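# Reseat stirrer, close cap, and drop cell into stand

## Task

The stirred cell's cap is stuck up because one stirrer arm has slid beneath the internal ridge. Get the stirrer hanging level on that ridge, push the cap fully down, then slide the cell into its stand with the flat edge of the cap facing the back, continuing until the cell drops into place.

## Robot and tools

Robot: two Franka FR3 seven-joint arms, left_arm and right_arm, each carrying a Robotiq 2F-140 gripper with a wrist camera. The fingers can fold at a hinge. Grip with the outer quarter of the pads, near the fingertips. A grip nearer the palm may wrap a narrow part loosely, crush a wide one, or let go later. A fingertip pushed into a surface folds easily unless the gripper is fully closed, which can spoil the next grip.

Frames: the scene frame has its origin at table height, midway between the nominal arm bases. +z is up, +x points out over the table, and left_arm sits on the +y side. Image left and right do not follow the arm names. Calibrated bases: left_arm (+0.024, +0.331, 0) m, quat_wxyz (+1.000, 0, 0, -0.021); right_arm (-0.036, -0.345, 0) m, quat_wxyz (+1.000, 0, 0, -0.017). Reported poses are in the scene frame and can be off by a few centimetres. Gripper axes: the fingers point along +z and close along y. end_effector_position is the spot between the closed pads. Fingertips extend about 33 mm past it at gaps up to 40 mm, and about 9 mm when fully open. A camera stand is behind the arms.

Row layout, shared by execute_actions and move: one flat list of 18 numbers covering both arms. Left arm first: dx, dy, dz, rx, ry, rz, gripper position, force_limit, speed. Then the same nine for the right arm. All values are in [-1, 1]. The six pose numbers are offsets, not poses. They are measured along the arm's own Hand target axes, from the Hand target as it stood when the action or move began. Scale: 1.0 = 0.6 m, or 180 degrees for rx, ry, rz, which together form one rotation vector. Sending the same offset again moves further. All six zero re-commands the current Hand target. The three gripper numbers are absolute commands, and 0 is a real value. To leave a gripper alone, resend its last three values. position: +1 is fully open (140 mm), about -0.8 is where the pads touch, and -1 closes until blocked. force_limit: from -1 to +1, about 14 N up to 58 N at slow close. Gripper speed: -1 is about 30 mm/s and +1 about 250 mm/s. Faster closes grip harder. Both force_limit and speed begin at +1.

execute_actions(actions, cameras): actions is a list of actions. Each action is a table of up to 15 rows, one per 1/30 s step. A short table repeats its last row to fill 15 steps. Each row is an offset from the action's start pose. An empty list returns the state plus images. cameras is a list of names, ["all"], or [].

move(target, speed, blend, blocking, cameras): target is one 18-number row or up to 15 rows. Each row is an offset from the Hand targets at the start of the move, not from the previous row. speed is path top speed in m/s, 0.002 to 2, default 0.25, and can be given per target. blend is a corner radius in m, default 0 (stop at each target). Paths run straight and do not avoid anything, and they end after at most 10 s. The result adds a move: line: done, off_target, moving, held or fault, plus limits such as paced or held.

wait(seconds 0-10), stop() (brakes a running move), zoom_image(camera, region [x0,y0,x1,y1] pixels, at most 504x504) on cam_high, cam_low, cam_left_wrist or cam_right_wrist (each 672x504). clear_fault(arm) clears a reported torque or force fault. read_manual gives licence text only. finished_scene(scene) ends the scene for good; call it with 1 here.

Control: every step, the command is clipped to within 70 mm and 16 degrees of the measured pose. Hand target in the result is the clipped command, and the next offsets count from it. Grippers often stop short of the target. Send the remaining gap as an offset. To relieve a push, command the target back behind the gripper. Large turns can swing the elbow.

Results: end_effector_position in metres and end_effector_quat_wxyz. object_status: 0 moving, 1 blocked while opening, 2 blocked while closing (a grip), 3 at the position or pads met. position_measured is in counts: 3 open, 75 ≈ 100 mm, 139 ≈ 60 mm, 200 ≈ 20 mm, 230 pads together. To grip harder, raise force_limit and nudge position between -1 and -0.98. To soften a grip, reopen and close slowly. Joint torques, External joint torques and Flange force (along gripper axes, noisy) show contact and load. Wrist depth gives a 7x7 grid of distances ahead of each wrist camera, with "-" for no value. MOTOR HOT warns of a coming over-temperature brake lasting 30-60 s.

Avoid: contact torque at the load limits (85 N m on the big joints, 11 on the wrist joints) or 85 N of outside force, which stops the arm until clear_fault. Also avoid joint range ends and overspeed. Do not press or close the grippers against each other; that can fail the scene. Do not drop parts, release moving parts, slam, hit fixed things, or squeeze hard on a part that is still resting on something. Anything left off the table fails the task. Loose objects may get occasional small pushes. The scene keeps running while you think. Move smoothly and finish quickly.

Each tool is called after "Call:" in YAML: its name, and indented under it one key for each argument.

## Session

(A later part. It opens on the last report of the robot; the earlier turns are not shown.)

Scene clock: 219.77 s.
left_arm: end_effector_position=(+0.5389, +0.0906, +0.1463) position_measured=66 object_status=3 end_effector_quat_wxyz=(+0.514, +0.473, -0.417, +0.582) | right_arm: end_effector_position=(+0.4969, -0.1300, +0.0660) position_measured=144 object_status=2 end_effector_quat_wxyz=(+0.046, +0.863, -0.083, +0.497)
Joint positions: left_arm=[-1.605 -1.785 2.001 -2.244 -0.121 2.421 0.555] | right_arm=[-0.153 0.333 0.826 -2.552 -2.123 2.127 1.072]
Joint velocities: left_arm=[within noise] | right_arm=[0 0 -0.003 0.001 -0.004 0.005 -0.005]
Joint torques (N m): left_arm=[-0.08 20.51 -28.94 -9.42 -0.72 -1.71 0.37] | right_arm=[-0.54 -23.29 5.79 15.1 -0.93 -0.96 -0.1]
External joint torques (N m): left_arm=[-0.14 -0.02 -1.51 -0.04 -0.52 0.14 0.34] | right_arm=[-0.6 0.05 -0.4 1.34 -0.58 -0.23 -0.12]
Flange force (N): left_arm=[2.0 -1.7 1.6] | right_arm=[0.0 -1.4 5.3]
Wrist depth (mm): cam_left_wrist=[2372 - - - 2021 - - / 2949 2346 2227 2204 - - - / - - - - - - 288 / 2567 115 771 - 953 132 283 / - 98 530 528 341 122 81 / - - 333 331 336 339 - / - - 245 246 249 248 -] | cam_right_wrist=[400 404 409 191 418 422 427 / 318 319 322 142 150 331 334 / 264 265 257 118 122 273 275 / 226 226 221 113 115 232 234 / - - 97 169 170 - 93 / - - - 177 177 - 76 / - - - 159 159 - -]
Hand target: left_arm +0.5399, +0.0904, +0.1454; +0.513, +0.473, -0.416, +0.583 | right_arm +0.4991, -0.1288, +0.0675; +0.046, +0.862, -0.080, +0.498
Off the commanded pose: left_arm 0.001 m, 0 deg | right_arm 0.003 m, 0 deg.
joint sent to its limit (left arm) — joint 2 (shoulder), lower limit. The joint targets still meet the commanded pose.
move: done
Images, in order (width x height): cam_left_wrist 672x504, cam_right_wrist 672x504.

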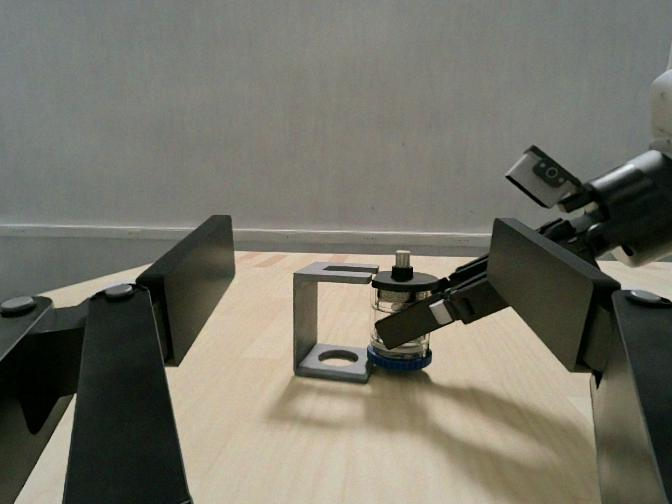

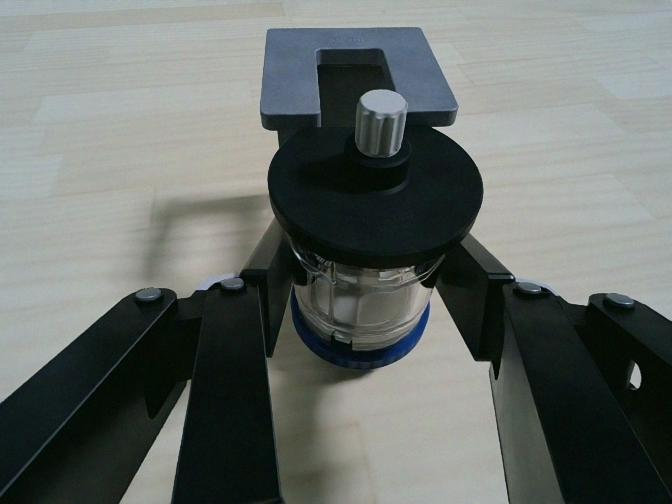

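Call:
move:
  target:
    - [0,0,0,0,0,0,0.5,-1,-1,-0.0025,0,-0.0043,0,0,0,-1,-0.5,-1]
    - [0,0,0,0,0,0,0.5,-1,-1,-0.0046,0.0003,-0.0033,0,0,0,-1,-0.5,-1]
  speed: 0.03
  cameras: ["cam_right_wrist","cam_left_wrist"]

Call:
zoom_image:
  camera: "cam_right_wrist"
  region: [240, 10, 490, 240]

Call:
zoom_image:
  camera: "cam_left_wrist"
  region: [330, 240, 470, 320]

Call:
zoom_image:
  camera: "cam_left_wrist"
  region: [290, 320, 460, 400]

Scene clock: 221.20 s.
left_arm: end_effector_position=(+0.5389, +0.0906, +0.1463) position_measured=66 object_status=3 end_effector_quat_wxyz=(+0.514, +0.473, -0.417, +0.582) | right_arm: end_effector_position=(+0.4951, -0.1282, +0.0651) position_measured=144 object_status=2 end_effector_quat_wxyz=(+0.045, +0.863, -0.081, +0.496)
Joint positions: left_arm=[-1.605 -1.785 2.001 -2.244 -0.121 2.421 0.555] | right_arm=[-0.149 0.334 0.827 -2.553 -2.123 2.128 1.071]
Joint velocities: left_arm=[within noise] | right_arm=[0.004 0.001 0 0.001 -0.001 0 -0.001]
Joint torques (N m): left_arm=[-0.08 20.51 -28.95 -9.45 -0.73 -1.72 0.4] | right_arm=[-0.32 -23.23 5.86 14.17 -0.45 -1.34 0.16]
External joint torques (N m): left_arm=[-0.07 0.07 -1.5 0.01 -0.53 0.14 0.37] | right_arm=[-0.26 0.01 -0.22 0.51 -0.11 -0.62 0.13]
Flange force (N): left_arm=[2.0 -1.6 1.4] | right_arm=[-1.7 -1.2 2.2]
Wrist depth (mm): cam_left_wrist=[- - - - - - - / - - - - - - - / - 2425 - - - 2567 283 / - 2508 779 375 2372 141 280 / - 98 522 522 336 122 81 / - - 333 313 336 339 - / - - 246 246 249 249 -] | cam_right_wrist=[394 397 425 430 413 419 422 / 314 318 307 140 148 329 331 / 261 264 264 121 123 272 273 / 225 224 219 112 119 230 232 / - - 90 168 168 - 93 / - - - 176 176 - 76 / - - - 158 158 - -]
Hand target: left_arm +0.5399, +0.0904, +0.1454; +0.513, +0.473, -0.416, +0.583 | right_arm +0.4960, -0.1284, +0.0661; +0.046, +0.862, -0.080, +0.498
Off the commanded pose: left_arm 0.001 m, 0 deg | right_arm 0.001 m, 0 deg.
joint sent to its limit (left arm) — joint 2 (shoulder), lower limit. The joint targets still meet the commanded pose.
move: done
Images, in order (width x height): cam_left_wrist 672x504, cam_right_wrist 672x504.

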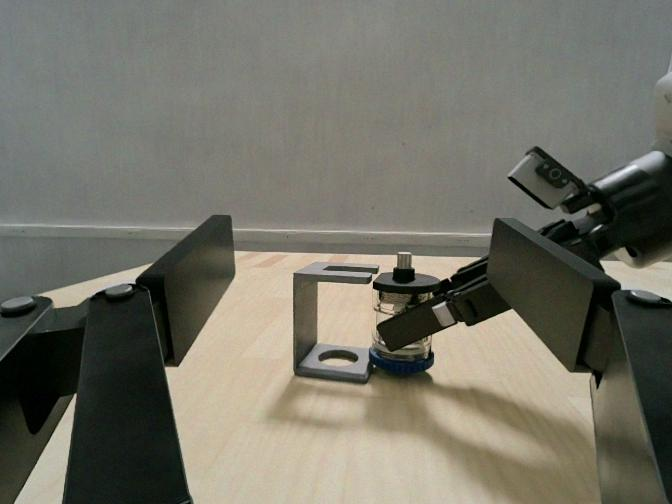

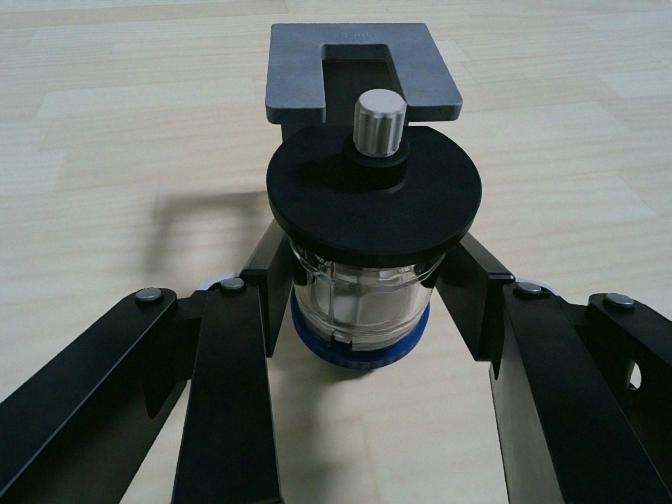

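Scaled by 2.016 from the camera's 672x504 image, which has a finer 960x720 frame.

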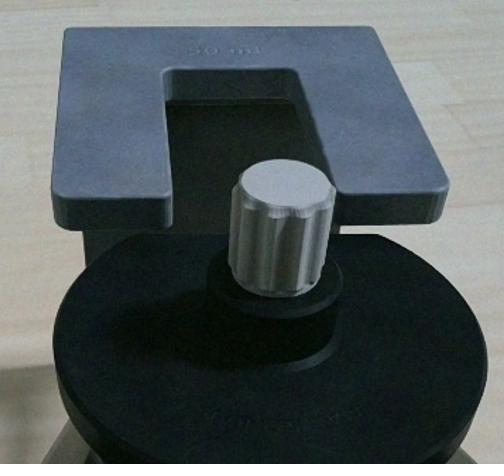

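Scaled by 3.600 from the camera's 672x504 image, which has a finer 960x720 frame.

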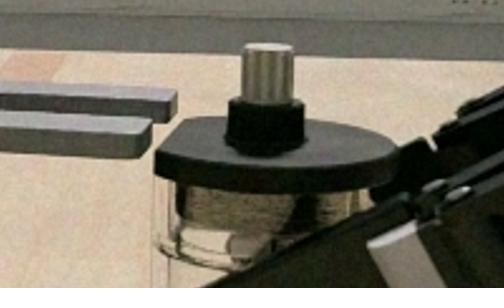

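Scaled by 2.965 from the camera's 672x504 image, which has a finer 960x720 frame.

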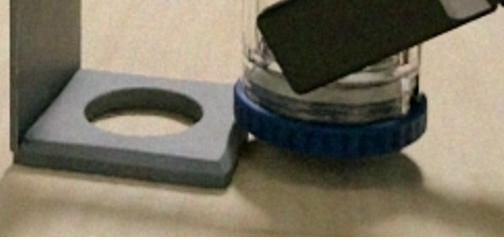

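Call:
move:
  target:
    - [0,0,0,0,0,0,0.5,-1,-1,0.0095,0.0006,0.0174,0,0,0,-1,-0.5,-1]
  speed: 0.03
  cameras: ["cam_right_wrist","cam_left_wrist"]

Call:
zoom_image:
  camera: "cam_right_wrist"
  region: [240, 10, 490, 240]

Call:
zoom_image:
  camera: "cam_left_wrist"
  region: [330, 240, 470, 320]

Call:
zoom_image:
  camera: "cam_left_wrist"
  region: [290, 320, 460, 400]

Scene clock: 222.30 s.
left_arm: end_effector_position=(+0.5389, +0.0906, +0.1463) position_measured=66 object_status=3 end_effector_quat_wxyz=(+0.514, +0.473, -0.417, +0.582) | right_arm: end_effector_position=(+0.5056, -0.1321, +0.0644) position_measured=144 object_status=2 end_effector_quat_wxyz=(+0.046, +0.863, -0.083, +0.497)
Joint positions: left_arm=[-1.605 -1.785 2.001 -2.244 -0.121 2.421 0.555] | right_arm=[-0.151 0.349 0.807 -2.534 -2.14 2.132 1.066]
Joint velocities: left_arm=[within noise] | right_arm=[0 0.001 -0.003 0 -0.003 0.003 -0.006]
Joint torques (N m): left_arm=[-0.11 20.48 -28.91 -9.47 -0.72 -1.7 0.37] | right_arm=[-0.5 -24.07 5.93 15.48 -0.96 -0.95 -0.05]
External joint torques (N m): left_arm=[-0.19 -0.06 -1.46 -0.1 -0.53 0.14 0.34] | right_arm=[-0.51 0.1 -0.44 1.71 -0.63 -0.23 -0.08]
Flange force (N): left_arm=[1.9 -1.6 1.7] | right_arm=[-0.2 -2.2 6.3]
Wrist depth (mm): cam_left_wrist=[- - - - - - - / - - - - - 2661 297 / 2834 2762 2452 - - - 284 / 2250 116 945 - 992 141 283 / - 98 521 511 355 122 81 / - - 335 312 336 338 - / - - 245 247 248 248 -] | cam_right_wrist=[394 399 402 176 415 416 423 / 314 316 295 138 140 326 331 / 261 263 264 121 122 270 271 / 223 224 219 114 119 230 231 / - - 97 169 170 - 93 / - - - 175 175 - 76 / - - - 157 157 - -]
Hand target: left_arm +0.5399, +0.0904, +0.1454; +0.513, +0.473, -0.416, +0.583 | right_arm +0.5076, -0.1309, +0.0658; +0.046, +0.862, -0.080, +0.498
Off the commanded pose: left_arm 0.001 m, 0 deg | right_arm 0.003 m, 0 deg.
joint sent to its limit (left arm) — joint 2 (shoulder), lower limit. The joint targets still meet the commanded pose.
move: done
Images, in order (width x height): cam_left_wrist 672x504, cam_right_wrist 672x504.

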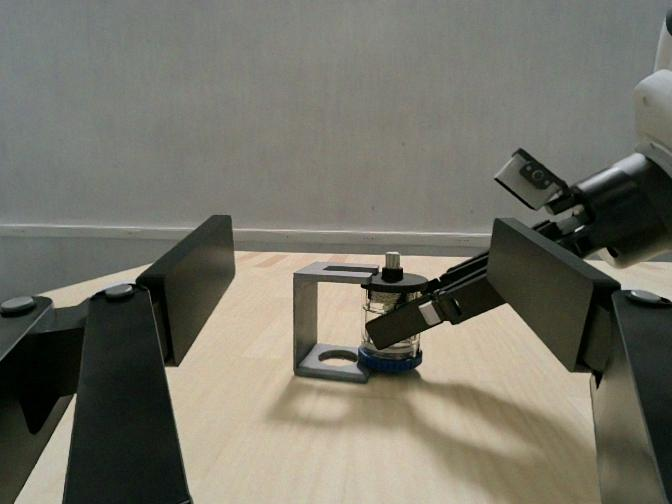

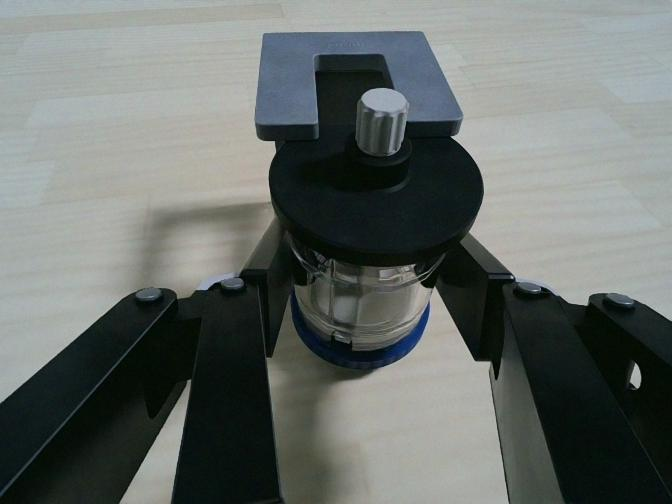

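Scaled by 2.016 from the camera's 672x504 image, which has a finer 960x720 frame.

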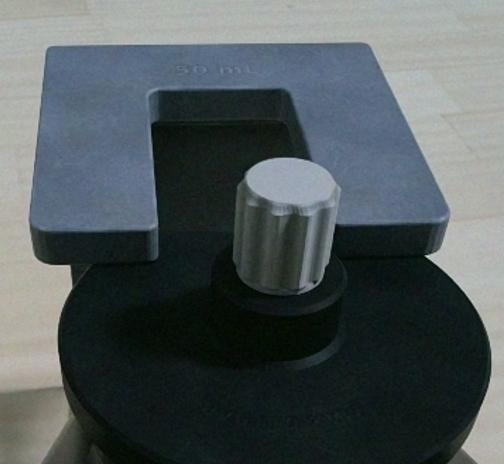

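Scaled by 3.600 from the camera's 672x504 image, which has a finer 960x720 frame.

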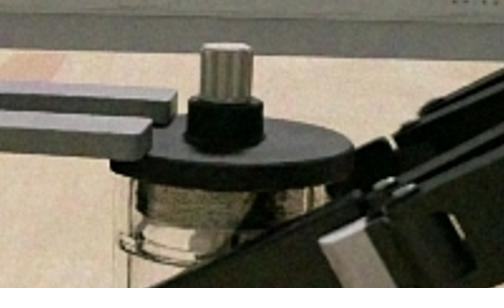

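Scaled by 2.965 from the camera's 672x504 image, which has a finer 960x720 frame.

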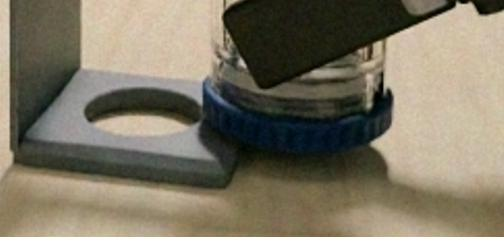

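Call:
move:
  target:
    - [0,0,0,0,0,0,0.5,-1,-1,0.012,-0.006,0.0208,0,0,0,-1,-0.5,-1]
  speed: 0.03
  cameras: ["cam_right_wrist","cam_left_wrist"]

Call:
zoom_image:
  camera: "cam_right_wrist"
  region: [240, 10, 490, 240]

Call:
zoom_image:
  camera: "cam_left_wrist"
  region: [280, 240, 440, 320]

Call:
zoom_image:
  camera: "cam_left_wrist"
  region: [280, 320, 440, 400]

Scene clock: 223.70 s.
left_arm: end_effector_position=(+0.5389, +0.0906, +0.1463) position_measured=66 object_status=3 end_effector_quat_wxyz=(+0.514, +0.473, -0.417, +0.582) | right_arm: end_effector_position=(+0.5206, -0.1317, +0.0643) position_measured=144 object_status=2 end_effector_quat_wxyz=(+0.046, +0.863, -0.084, +0.497)
Joint positions: left_arm=[-1.605 -1.785 2.001 -2.244 -0.121 2.421 0.555] | right_arm=[-0.151 0.374 0.787 -2.496 -2.155 2.141 1.045]
Joint velocities: left_arm=[within noise] | right_arm=[0.001 0.001 0 0 0.002 0.001 -0.004]
Joint torques (N m): left_arm=[-0.12 20.47 -28.95 -9.49 -0.72 -1.71 0.38] | right_arm=[-0.02 -25.33 6.36 15.39 -0.84 -0.88 -0.09]
External joint torques (N m): left_arm=[-0.11 0.02 -1.6 0.01 -0.53 0.16 0.34] | right_arm=[0.04 -0.05 -0.39 1.48 -0.51 -0.19 -0.12]
Flange force (N): left_arm=[2.1 -1.9 1.6] | right_arm=[-0.2 -2.4 5.0]
Wrist depth (mm): cam_left_wrist=[- - 1984 2346 2273 3031 300 / 2250 - - - - - 251 / - - 2321 - - - 277 / - 129 782 - 979 141 286 / - 98 518 475 433 122 81 / - - 335 314 338 338 - / - - 247 247 248 249 -] | cam_right_wrist=[394 399 403 406 411 417 417 / 314 317 293 137 134 325 329 / 261 263 255 121 125 268 271 / 222 224 225 114 119 228 230 / - - 97 170 170 - 93 / - - - 174 175 - 76 / - - - 157 157 - -]
Hand target: left_arm +0.5399, +0.0904, +0.1454; +0.513, +0.473, -0.416, +0.583 | right_arm +0.5224, -0.1300, +0.0658; +0.046, +0.862, -0.080, +0.498
Off the commanded pose: left_arm 0.001 m, 0 deg | right_arm 0.003 m, 1 deg.
joint sent to its limit (left arm) — joint 2 (shoulder), lower limit. The joint targets still meet the commanded pose.
move: done
Images, in order (width x height): cam_left_wrist 672x504, cam_right_wrist 672x504.

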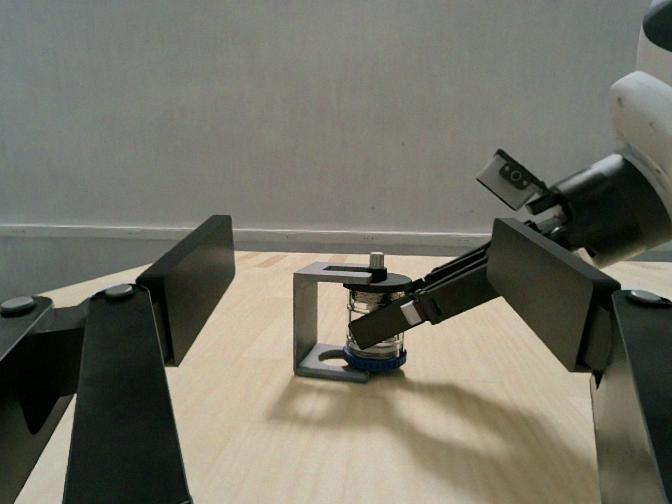

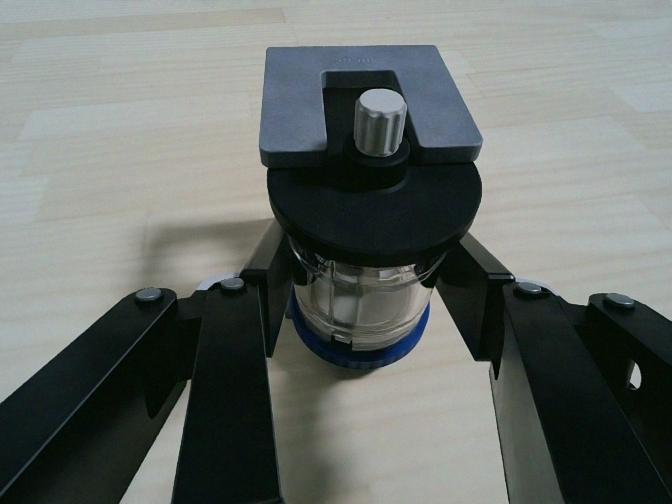

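Scaled by 2.016 from the camera's 672x504 image, which has a finer 960x720 frame.

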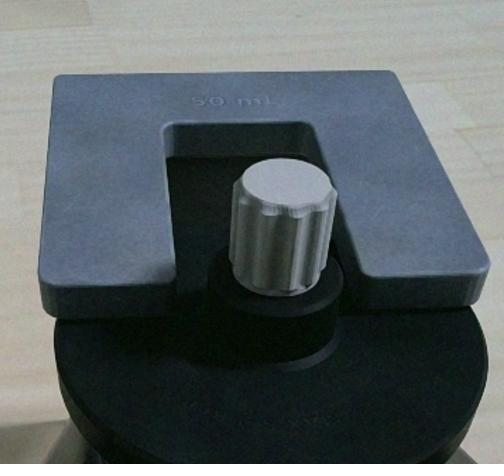

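Scaled by 3.150 from the camera's 672x504 image, which has a finer 960x720 frame.

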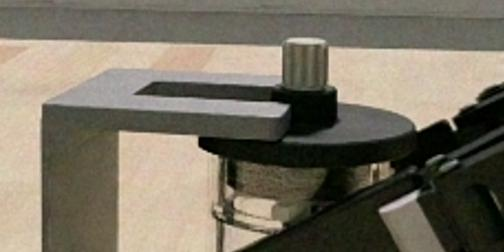

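Scaled by 3.150 from the camera's 672x504 image, which has a finer 960x720 frame.

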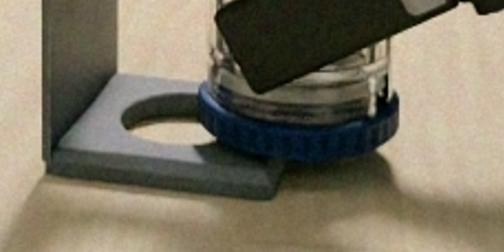

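Call:
move:
  target:
    - [0,0,0,0,0,0,0.5,-1,-1,0.0167,-0.002,0.0289,0,0,0,-1,-0.5,-1]
  speed: 0.03
  cameras: ["cam_right_wrist","cam_left_wrist"]

Call:
zoom_image:
  camera: "cam_right_wrist"
  region: [240, 40, 490, 270]

Call:
zoom_image:
  camera: "cam_left_wrist"
  region: [280, 240, 440, 320]

Call:
zoom_image:
  camera: "cam_left_wrist"
  region: [280, 320, 440, 400]

Scene clock: 225.40 s.
left_arm: end_effector_position=(+0.5389, +0.0906, +0.1463) position_measured=66 object_status=3 end_effector_quat_wxyz=(+0.514, +0.473, -0.417, +0.582) | right_arm: end_effector_position=(+0.5405, -0.1338, +0.0644) position_measured=144 object_status=2 end_effector_quat_wxyz=(+0.046, +0.863, -0.084, +0.497)
Joint positions: left_arm=[-1.605 -1.785 2.001 -2.244 -0.121 2.421 0.555] | right_arm=[-0.153 0.402 0.758 -2.45 -2.179 2.158 1.021]
Joint velocities: left_arm=[within noise] | right_arm=[0 0.001 0.001 -0.001 0 0.001 -0.007]
Joint torques (N m): left_arm=[-0.1 20.5 -28.92 -9.45 -0.73 -1.7 0.4] | right_arm=[-0.31 -26.89 6.9 15.63 -0.81 -0.83 -0.01]
External joint torques (N m): left_arm=[-0.09 0.05 -1.5 0.04 -0.53 0.16 0.37] | right_arm=[-0.45 0 -0.5 1.41 -0.48 -0.19 -0.04]
Flange force (N): left_arm=[1.9 -1.8 1.5] | right_arm=[0.2 -1.4 4.9]
Wrist depth (mm): cam_left_wrist=[- - - - - - 295 / - 2598 - - 2398 - 253 / - - - - - 296 273 / - - 782 - 979 140 291 / - 98 521 362 431 122 81 / - - 332 313 336 338 - / - - 247 246 249 249 -] | cam_right_wrist=[397 399 404 406 410 413 416 / 314 315 294 137 133 325 330 / 261 261 254 118 119 269 270 / 223 223 218 174 115 229 229 / - - 97 169 170 - 93 / - - - 174 175 - 76 / - - - 157 157 - -]
Hand target: left_arm +0.5399, +0.0904, +0.1454; +0.513, +0.473, -0.416, +0.583 | right_arm +0.5424, -0.1325, +0.0658; +0.046, +0.862, -0.080, +0.498
Off the commanded pose: left_arm 0.001 m, 0 deg | right_arm 0.003 m, 1 deg.
joint sent to its limit (left arm) — joint 2 (shoulder), lower limit. The joint targets still meet the commanded pose.
move: done
Images, in order (width x height): cam_left_wrist 672x504, cam_right_wrist 672x504.

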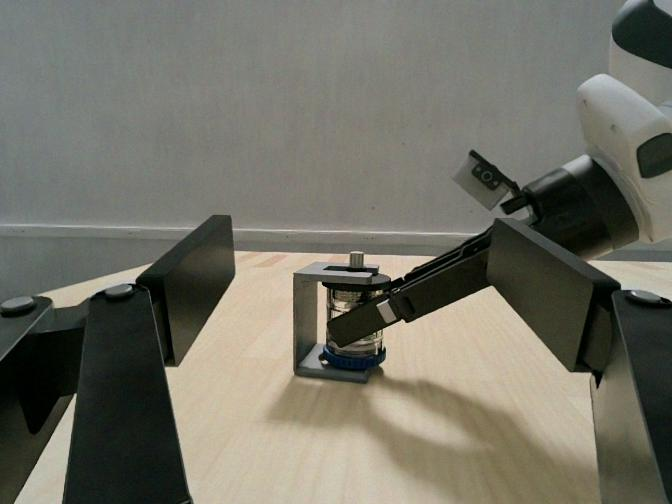

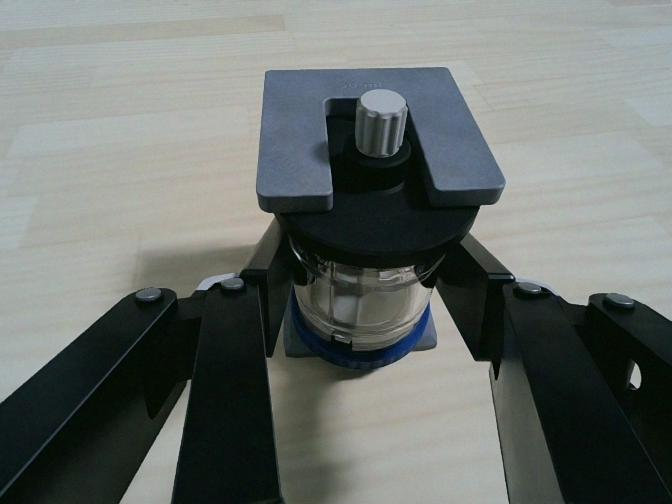

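Scaled by 2.016 from the camera's 672x504 image, which has a finer 960x720 frame.

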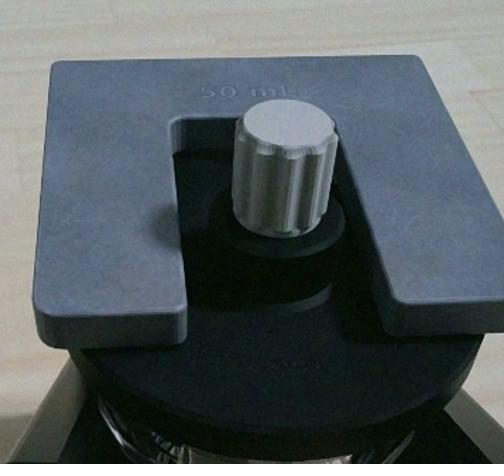

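Scaled by 3.150 from the camera's 672x504 image, which has a finer 960x720 frame.

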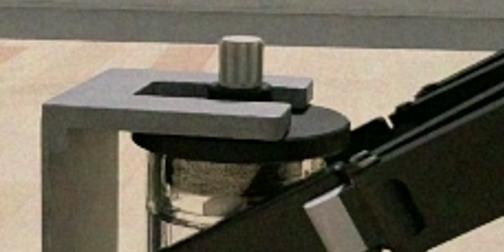

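Scaled by 3.150 from the camera's 672x504 image, which has a finer 960x720 frame.

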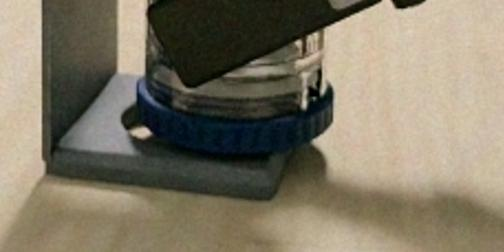

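Call:
move:
  target:
    - [0,0,0,0,0,0,0.5,-1,-1,0.01,-0.0045,0.0173,0,0,0,-1,-0.5,-1]
  speed: 0.03
  cameras: ["cam_right_wrist","cam_left_wrist"]

Call:
zoom_image:
  camera: "cam_right_wrist"
  region: [240, 60, 520, 320]

Call:
zoom_image:
  camera: "cam_left_wrist"
  region: [280, 240, 440, 320]

Call:
zoom_image:
  camera: "cam_left_wrist"
  region: [280, 320, 440, 400]

Scene clock: 226.70 s.
left_arm: end_effector_position=(+0.5389, +0.0906, +0.1463) position_measured=66 object_status=3 end_effector_quat_wxyz=(+0.514, +0.473, -0.417, +0.582) | right_arm: end_effector_position=(+0.5530, -0.1336, +0.0646) position_measured=144 object_status=2 end_effector_quat_wxyz=(+0.046, +0.862, -0.084, +0.497)
Joint positions: left_arm=[-1.605 -1.785 2.001 -2.244 -0.121 2.421 0.555] | right_arm=[-0.153 0.423 0.745 -2.418 -2.188 2.166 1.003]
Joint velocities: left_arm=[within noise] | right_arm=[0 0.001 0 0 0.001 0 -0.006]
Joint torques (N m): left_arm=[-0.09 20.45 -28.96 -9.45 -0.72 -1.71 0.37] | right_arm=[-0.03 -27.62 7.3 15.78 -0.82 -0.73 -0.06]
External joint torques (N m): left_arm=[-0.1 -0.05 -1.59 -0.02 -0.52 0.15 0.34] | right_arm=[-0.07 0.21 -0.38 1.34 -0.49 -0.1 -0.09]
Flange force (N): left_arm=[2.1 -1.8 1.6] | right_arm=[-0.4 -2.2 5.2]
Wrist depth (mm): cam_left_wrist=[- - - - - - 288 / - - - 2480 2250 2161 257 / 2661 - - - 1881 290 256 / - 115 774 2537 351 141 836 / - 98 523 349 472 122 81 / - - 335 334 337 340 - / - - 247 247 247 249 -] | cam_right_wrist=[397 399 403 407 410 413 417 / 316 316 318 137 134 326 328 / 261 262 255 118 119 269 271 / 222 224 134 111 115 227 230 / - - 97 170 168 - 93 / - - - 174 175 - 76 / - - - 156 157 - -]
Hand target: left_arm +0.5399, +0.0904, +0.1454; +0.513, +0.473, -0.416, +0.583 | right_arm +0.5546, -0.1321, +0.0658; +0.046, +0.862, -0.080, +0.498
Off the commanded pose: left_arm 0.001 m, 0 deg | right_arm 0.003 m, 1 deg.
joint sent to its limit (left arm) — joint 2 (shoulder), lower limit. The joint targets still meet the commanded pose.
move: done
Images, in order (width x height): cam_left_wrist 672x504, cam_right_wrist 672x504.

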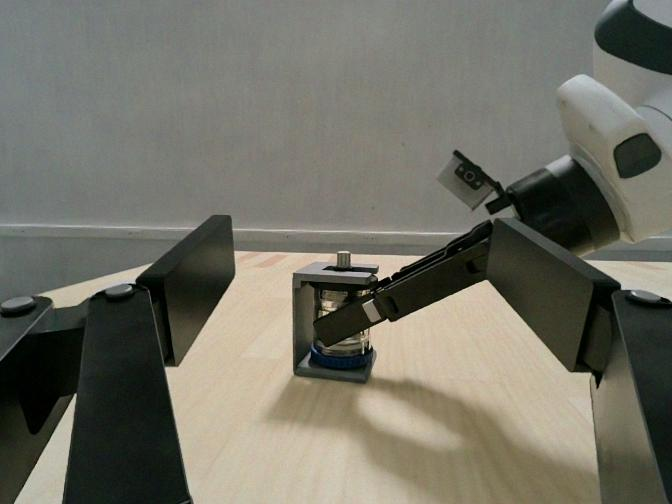

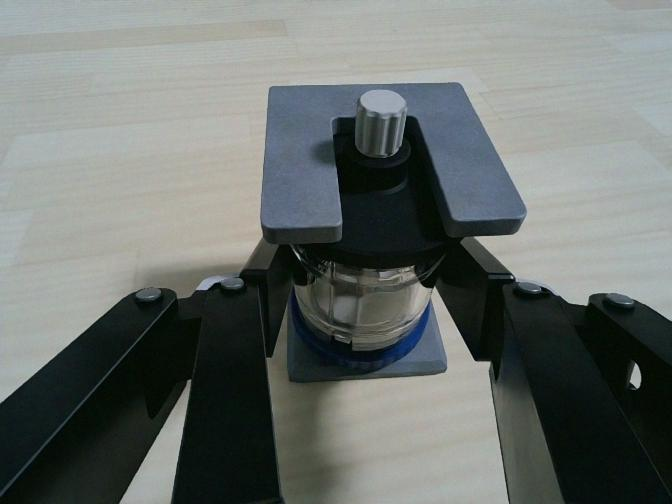

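Scaled by 1.800 from the camera's 672x504 image, which has a finer 960x720 frame.

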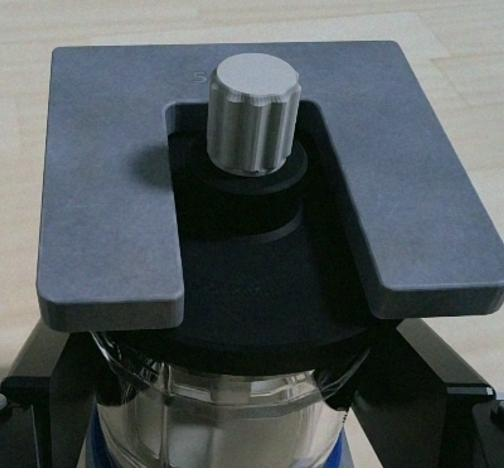

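Scaled by 3.150 from the camera's 672x504 image, which has a finer 960x720 frame.

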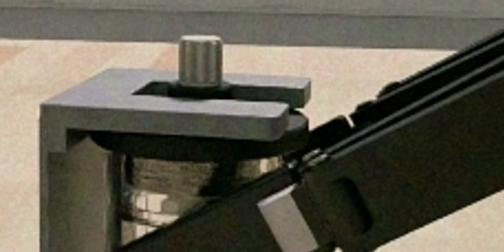

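Scaled by 3.150 from the camera's 672x504 image, which has a finer 960x720 frame.

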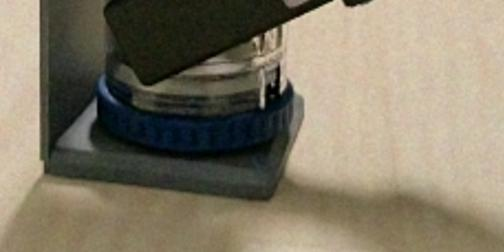

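Call:
move:
  target:
    - [0,0,0,0,0,0,0.5,-1,-1,0.0029,-0.0005,0.0051,0,0,0,-1,-0.5,-1]
  speed: 0.03
  cameras: ["cam_right_wrist","cam_left_wrist"]

Call:
zoom_image:
  camera: "cam_left_wrist"
  region: [280, 240, 440, 400]

Call:
zoom_image:
  camera: "cam_right_wrist"
  region: [240, 260, 480, 400]

Scene clock: 227.67 s.
left_arm: end_effector_position=(+0.5389, +0.0906, +0.1463) position_measured=66 object_status=3 end_effector_quat_wxyz=(+0.514, +0.473, -0.417, +0.582) | right_arm: end_effector_position=(+0.5563, -0.1335, +0.0647) position_measured=144 object_status=2 end_effector_quat_wxyz=(+0.046, +0.862, -0.083, +0.497)
Joint positions: left_arm=[-1.605 -1.785 2.001 -2.244 -0.121 2.421 0.555] | right_arm=[-0.153 0.428 0.741 -2.409 -2.192 2.169 0.998]
Joint velocities: left_arm=[within noise] | right_arm=[0 0 0 0.001 0 0.001 -0.004]
Joint torques (N m): left_arm=[-0.05 20.49 -28.95 -9.46 -0.72 -1.71 0.36] | right_arm=[-0.34 -27.76 7.07 15.76 -0.81 -0.76 0.03]
External joint torques (N m): left_arm=[-0.07 -0.01 -1.5 -0.03 -0.53 0.14 0.33] | right_arm=[-0.39 0.47 -0.74 1.23 -0.48 -0.13 0]
Flange force (N): left_arm=[2.0 -1.6 1.5] | right_arm=[-0.9 -1.7 6.1]
Wrist depth (mm): cam_left_wrist=[2567 2537 2834 - - - 288 / - - 2227 2297 - - 254 / 2728 - - - - 288 256 / 2910 129 799 2372 322 141 295 / - 98 467 351 472 122 81 / - - 334 335 337 339 - / - - 246 246 248 248 -] | cam_right_wrist=[394 399 403 406 410 414 417 / 314 316 318 137 139 326 329 / 261 261 255 118 119 268 270 / 222 224 134 112 115 227 230 / - - 97 168 170 - 93 / - - - 174 175 - 76 / - - - 157 157 - -]
Hand target: left_arm +0.5399, +0.0904, +0.1454; +0.513, +0.473, -0.416, +0.583 | right_arm +0.5582, -0.1324, +0.0658; +0.046, +0.862, -0.080, +0.498
Off the commanded pose: left_arm 0.001 m, 0 deg | right_arm 0.002 m, 0 deg.
joint sent to its limit (left arm) — joint 2 (shoulder), lower limit. The joint targets still meet the commanded pose.
move: done
Images, in order (width x height): cam_left_wrist 672x504, cam_right_wrist 672x504.

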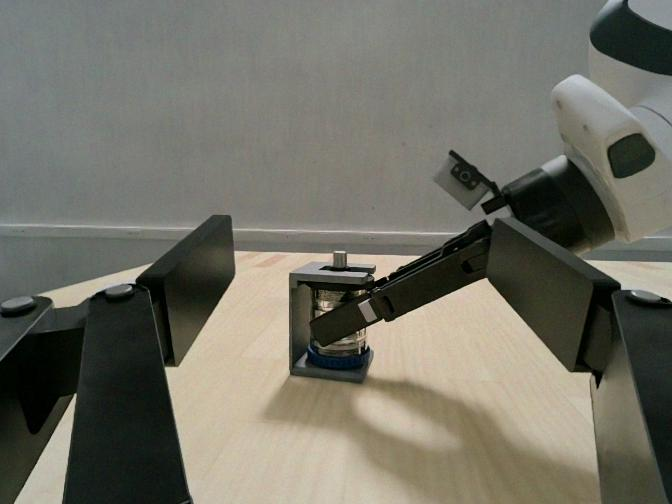

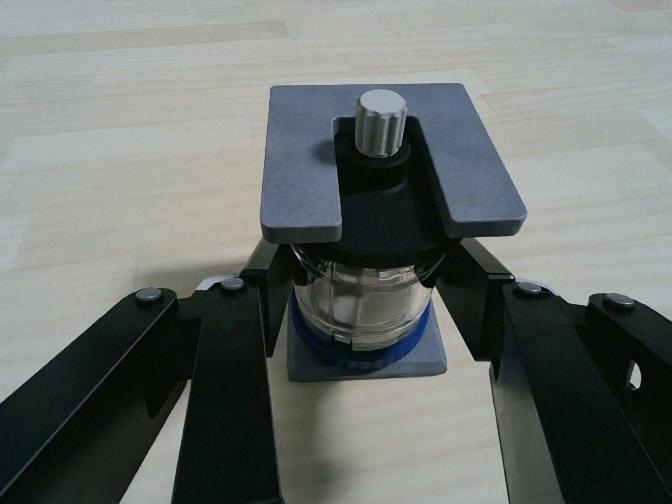

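Scaled by 3.150 from the camera's 672x504 image, which has a finer 960x720 frame.

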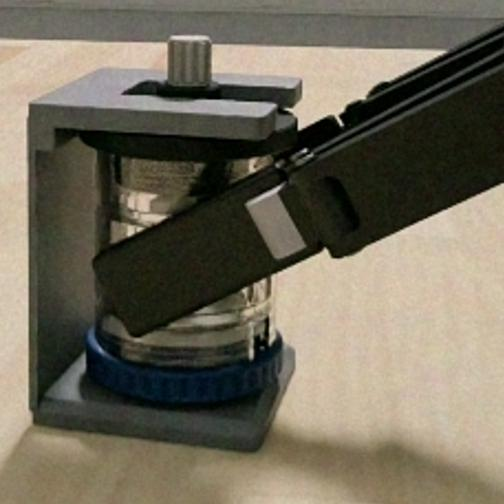

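Scaled by 2.100 from the camera's 672x504 image, which has a finer 960x720 frame.

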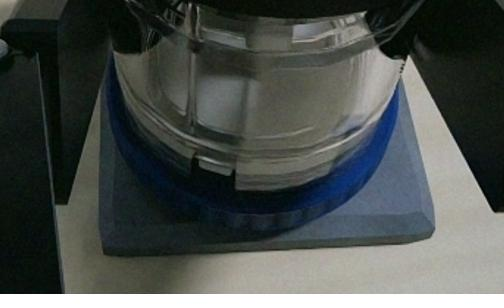

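Call:
move:
  target:
    - [0,0,0,0,0,0,0.5,-1,-1,-0.0055,-0.0005,0.0022,0,0,0,-1,-0.5,-1]
  speed: 0.03
  cameras: ["cam_right_wrist","cam_left_wrist"]

Call:
zoom_image:
  camera: "cam_left_wrist"
  region: [280, 240, 440, 400]

Call:
zoom_image:
  camera: "cam_right_wrist"
  region: [240, 80, 540, 400]

Scene clock: 228.70 s.
left_arm: end_effector_position=(+0.5389, +0.0906, +0.1463) position_measured=66 object_status=3 end_effector_quat_wxyz=(+0.514, +0.473, -0.417, +0.582) | right_arm: end_effector_position=(+0.5582, -0.1323, +0.0645) position_measured=144 object_status=2 end_effector_quat_wxyz=(+0.046, +0.861, -0.081, +0.499)
Joint positions: left_arm=[-1.605 -1.785 2.001 -2.244 -0.121 2.421 0.555] | right_arm=[-0.149 0.434 0.738 -2.405 -2.198 2.162 0.997]
Joint velocities: left_arm=[within noise] | right_arm=[0.001 0.001 0.001 0 -0.001 -0.003 0.002]
Joint torques (N m): left_arm=[-0.08 20.49 -28.91 -9.47 -0.73 -1.71 0.38] | right_arm=[-0.06 -26.01 6.9 14.38 -0.51 -0.59 0.1]
External joint torques (N m): left_arm=[-0.09 0.02 -1.52 -0.02 -0.53 0.15 0.35] | right_arm=[-0.19 2.4 -1.07 -0.11 -0.17 0.05 0.07]
Flange force (N): left_arm=[2.0 -1.6 1.5] | right_arm=[-5.4 -2.8 8.2]
Wrist depth (mm): cam_left_wrist=[- - 2372 - - 2002 286 / 2598 - - 2537 - - 257 / - - 3410 2204 - 292 256 / - 116 782 2139 294 141 836 / - 98 469 351 472 122 81 / - - 333 334 338 340 - / - - 246 246 247 250 -] | cam_right_wrist=[398 398 404 410 413 419 421 / 316 318 318 137 138 327 331 / 261 262 254 117 119 269 271 / 223 223 134 114 120 222 230 / - - 97 169 168 109 94 / - - - 174 175 - 77 / - - - 156 157 - -]
Hand target: left_arm +0.5399, +0.0904, +0.1454; +0.513, +0.473, -0.416, +0.583 | right_arm +0.5577, -0.1320, +0.0623; +0.046, +0.862, -0.080, +0.498
Off the commanded pose: left_arm 0.001 m, 0 deg | right_arm 0.002 m, 0 deg.
joint sent to its limit (left arm) — joint 2 (shoulder), lower limit. The joint targets still meet the commanded pose.
move: done
Images, in order (width x height): cam_left_wrist 672x504, cam_right_wrist 672x504.

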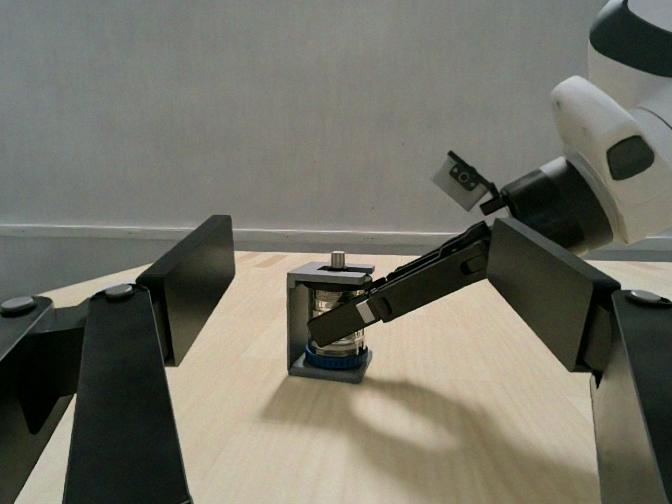

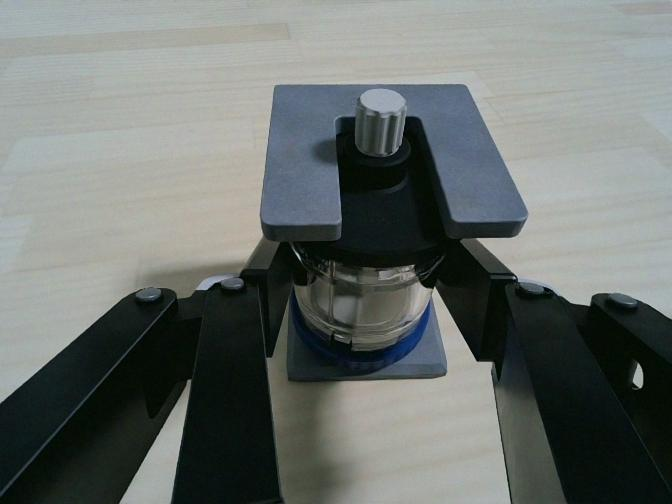

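Scaled by 3.150 from the camera's 672x504 image, which has a finer 960x720 frame.

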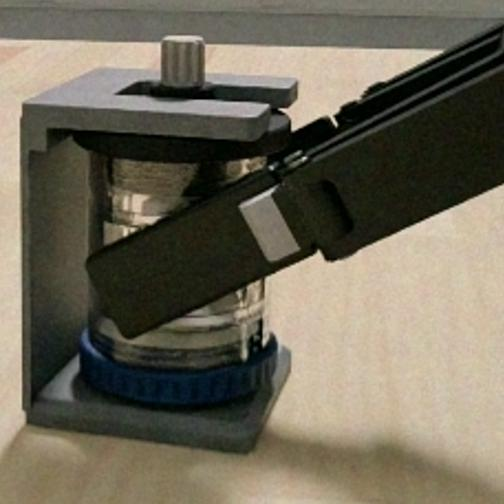

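Scaled by 1.575 from the camera's 672x504 image, which has a finer 960x720 frame.

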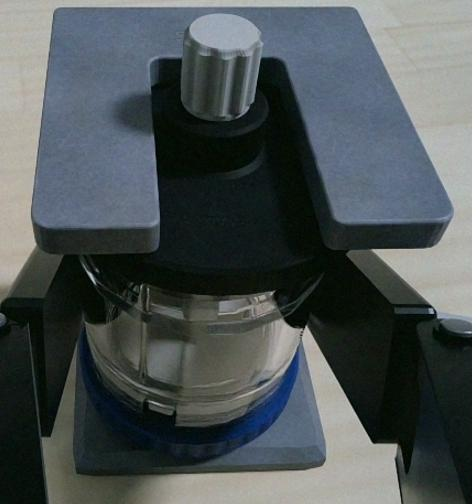

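Call:
zoom_image:
  camera: "cam_left_wrist"
  region: [280, 250, 380, 310]

Call:
zoom_image:
  camera: "cam_right_wrist"
  region: [320, 100, 450, 270]

Scaled by 5.040 from the camera's 672x504 image, which has a finer 960x720 frame.

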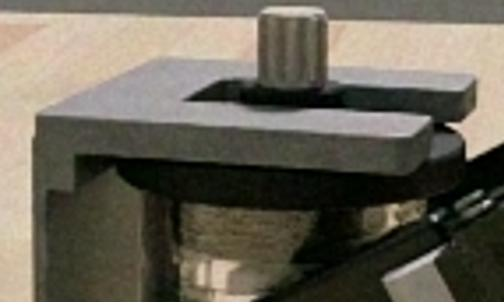

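Scaled by 2.965 from the camera's 672x504 image, which has a finer 960x720 frame.

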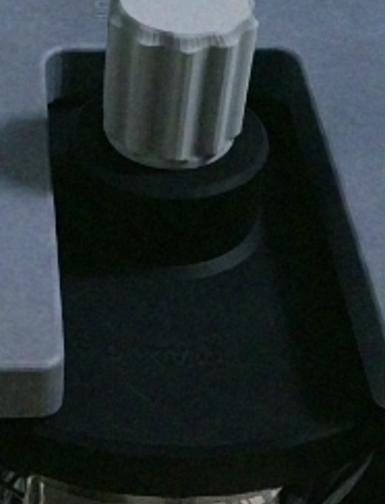

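Call:
move:
  target:
    - [0,0,0,0,0,0,0.5,-1,-1,0.0017,0,-0.0085,0,0,0,-1,-0.5,-1]
    - [0,0,0,0,0,0,0.5,-1,-1,0.0019,0.0097,-0.0074,0.0722,0,-0.0417,-1,-0.5,-1]
  speed: 0.04
  cameras: ["cam_right_wrist","cam_left_wrist"]

Call:
zoom_image:
  camera: "cam_left_wrist"
  region: [280, 240, 440, 400]

Call:
zoom_image:
  camera: "cam_right_wrist"
  region: [240, 80, 540, 400]

Scene clock: 234.83 s.
left_arm: end_effector_position=(+0.5389, +0.0906, +0.1463) position_measured=66 object_status=3 end_effector_quat_wxyz=(+0.514, +0.473, -0.417, +0.582) | right_arm: end_effector_position=(+0.5527, -0.1379, +0.0634) position_measured=144 object_status=2 end_effector_quat_wxyz=(-0.017, +0.866, +0.034, +0.498)
Joint positions: left_arm=[-1.605 -1.785 2.001 -2.244 -0.121 2.421 0.555] | right_arm=[-0.316 0.371 0.753 -2.479 -2.597 2.353 1.084]
Joint velocities: left_arm=[within noise] | right_arm=[0 0 -0.001 -0.001 -0.002 0.001 0.006]
Joint torques (N m): left_arm=[-0.07 20.48 -28.93 -9.44 -0.71 -1.7 0.37] | right_arm=[-0.96 -26.5 7.32 14.6 -0.66 -0.85 0.4]
External joint torques (N m): left_arm=[-0.01 0.02 -1.54 0.03 -0.52 0.16 0.33] | right_arm=[-0.89 -0.55 0.7 0.35 -0.5 -0.08 0.37]
Flange force (N): left_arm=[2.1 -1.7 1.4] | right_arm=[1.2 3.2 -2.4]
Wrist depth (mm): cam_left_wrist=[- - - - - 2078 328 / - - - 1581 - 321 317 / 2567 2508 - - - 332 310 / 2508 115 796 - 391 141 1010 / - 98 470 380 474 122 81 / - - 333 335 336 339 - / - - 247 247 247 249 -] | cam_right_wrist=[396 400 404 405 409 415 416 / 314 318 318 132 139 326 328 / 262 262 254 118 119 267 271 / 223 224 218 114 134 222 229 / - - 97 169 170 109 94 / - - - 174 174 - 77 / - - - 156 157 - -]
Hand target: left_arm +0.5399, +0.0904, +0.1454; +0.513, +0.473, -0.416, +0.583 | right_arm +0.5534, -0.1371, +0.0655; -0.019, +0.865, +0.034, +0.500
Off the commanded pose: left_arm 0.001 m, 0 deg | right_arm 0.002 m, 0 deg.
joint sent to its limit (left arm) — joint 2 (shoulder), lower limit. The joint targets still meet the commanded pose.
move: done
Images, in order (width x height): cam_left_wrist 672x504, cam_right_wrist 672x504.

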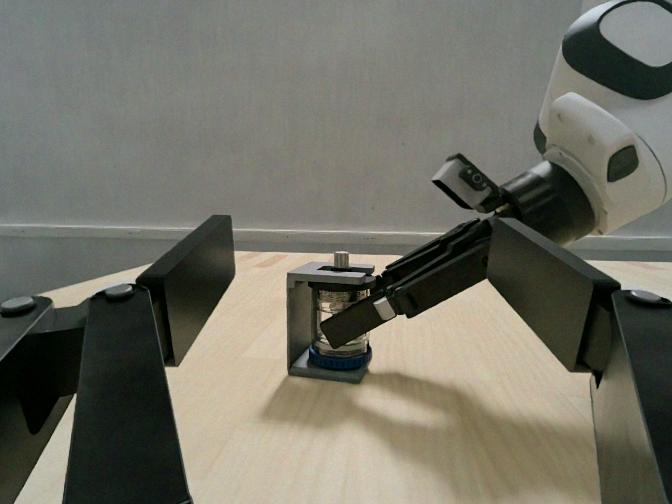

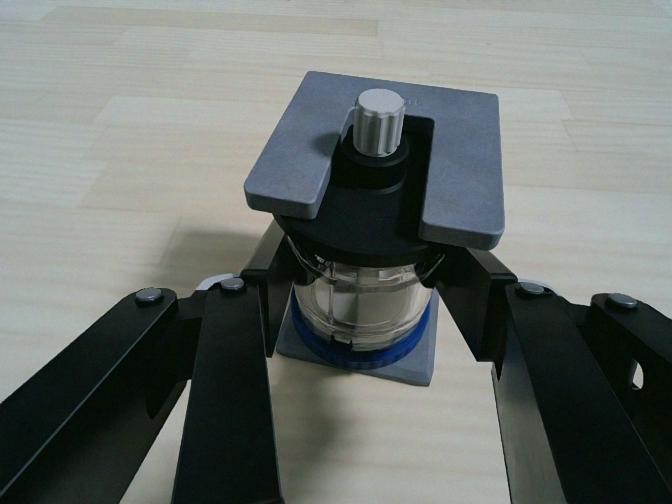

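Scaled by 3.150 from the camera's 672x504 image, which has a finer 960x720 frame.

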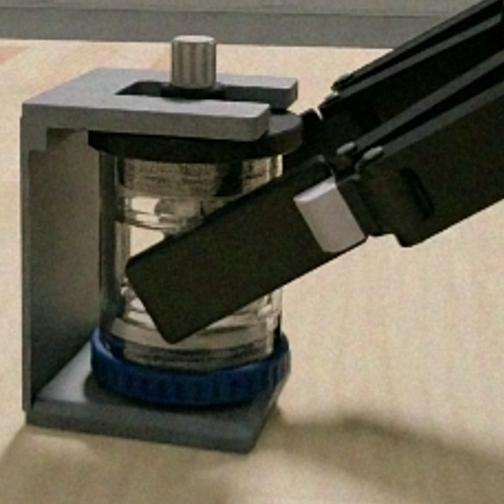

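Scaled by 1.575 from the camera's 672x504 image, which has a finer 960x720 frame.

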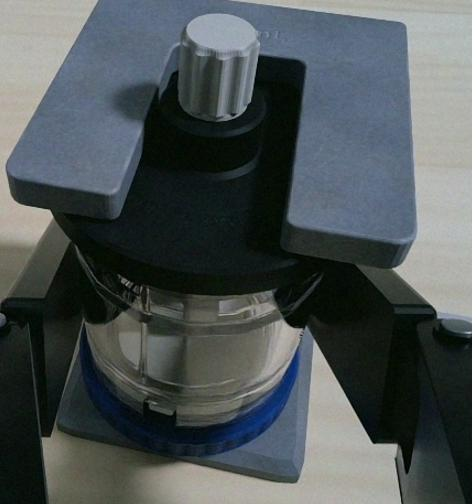

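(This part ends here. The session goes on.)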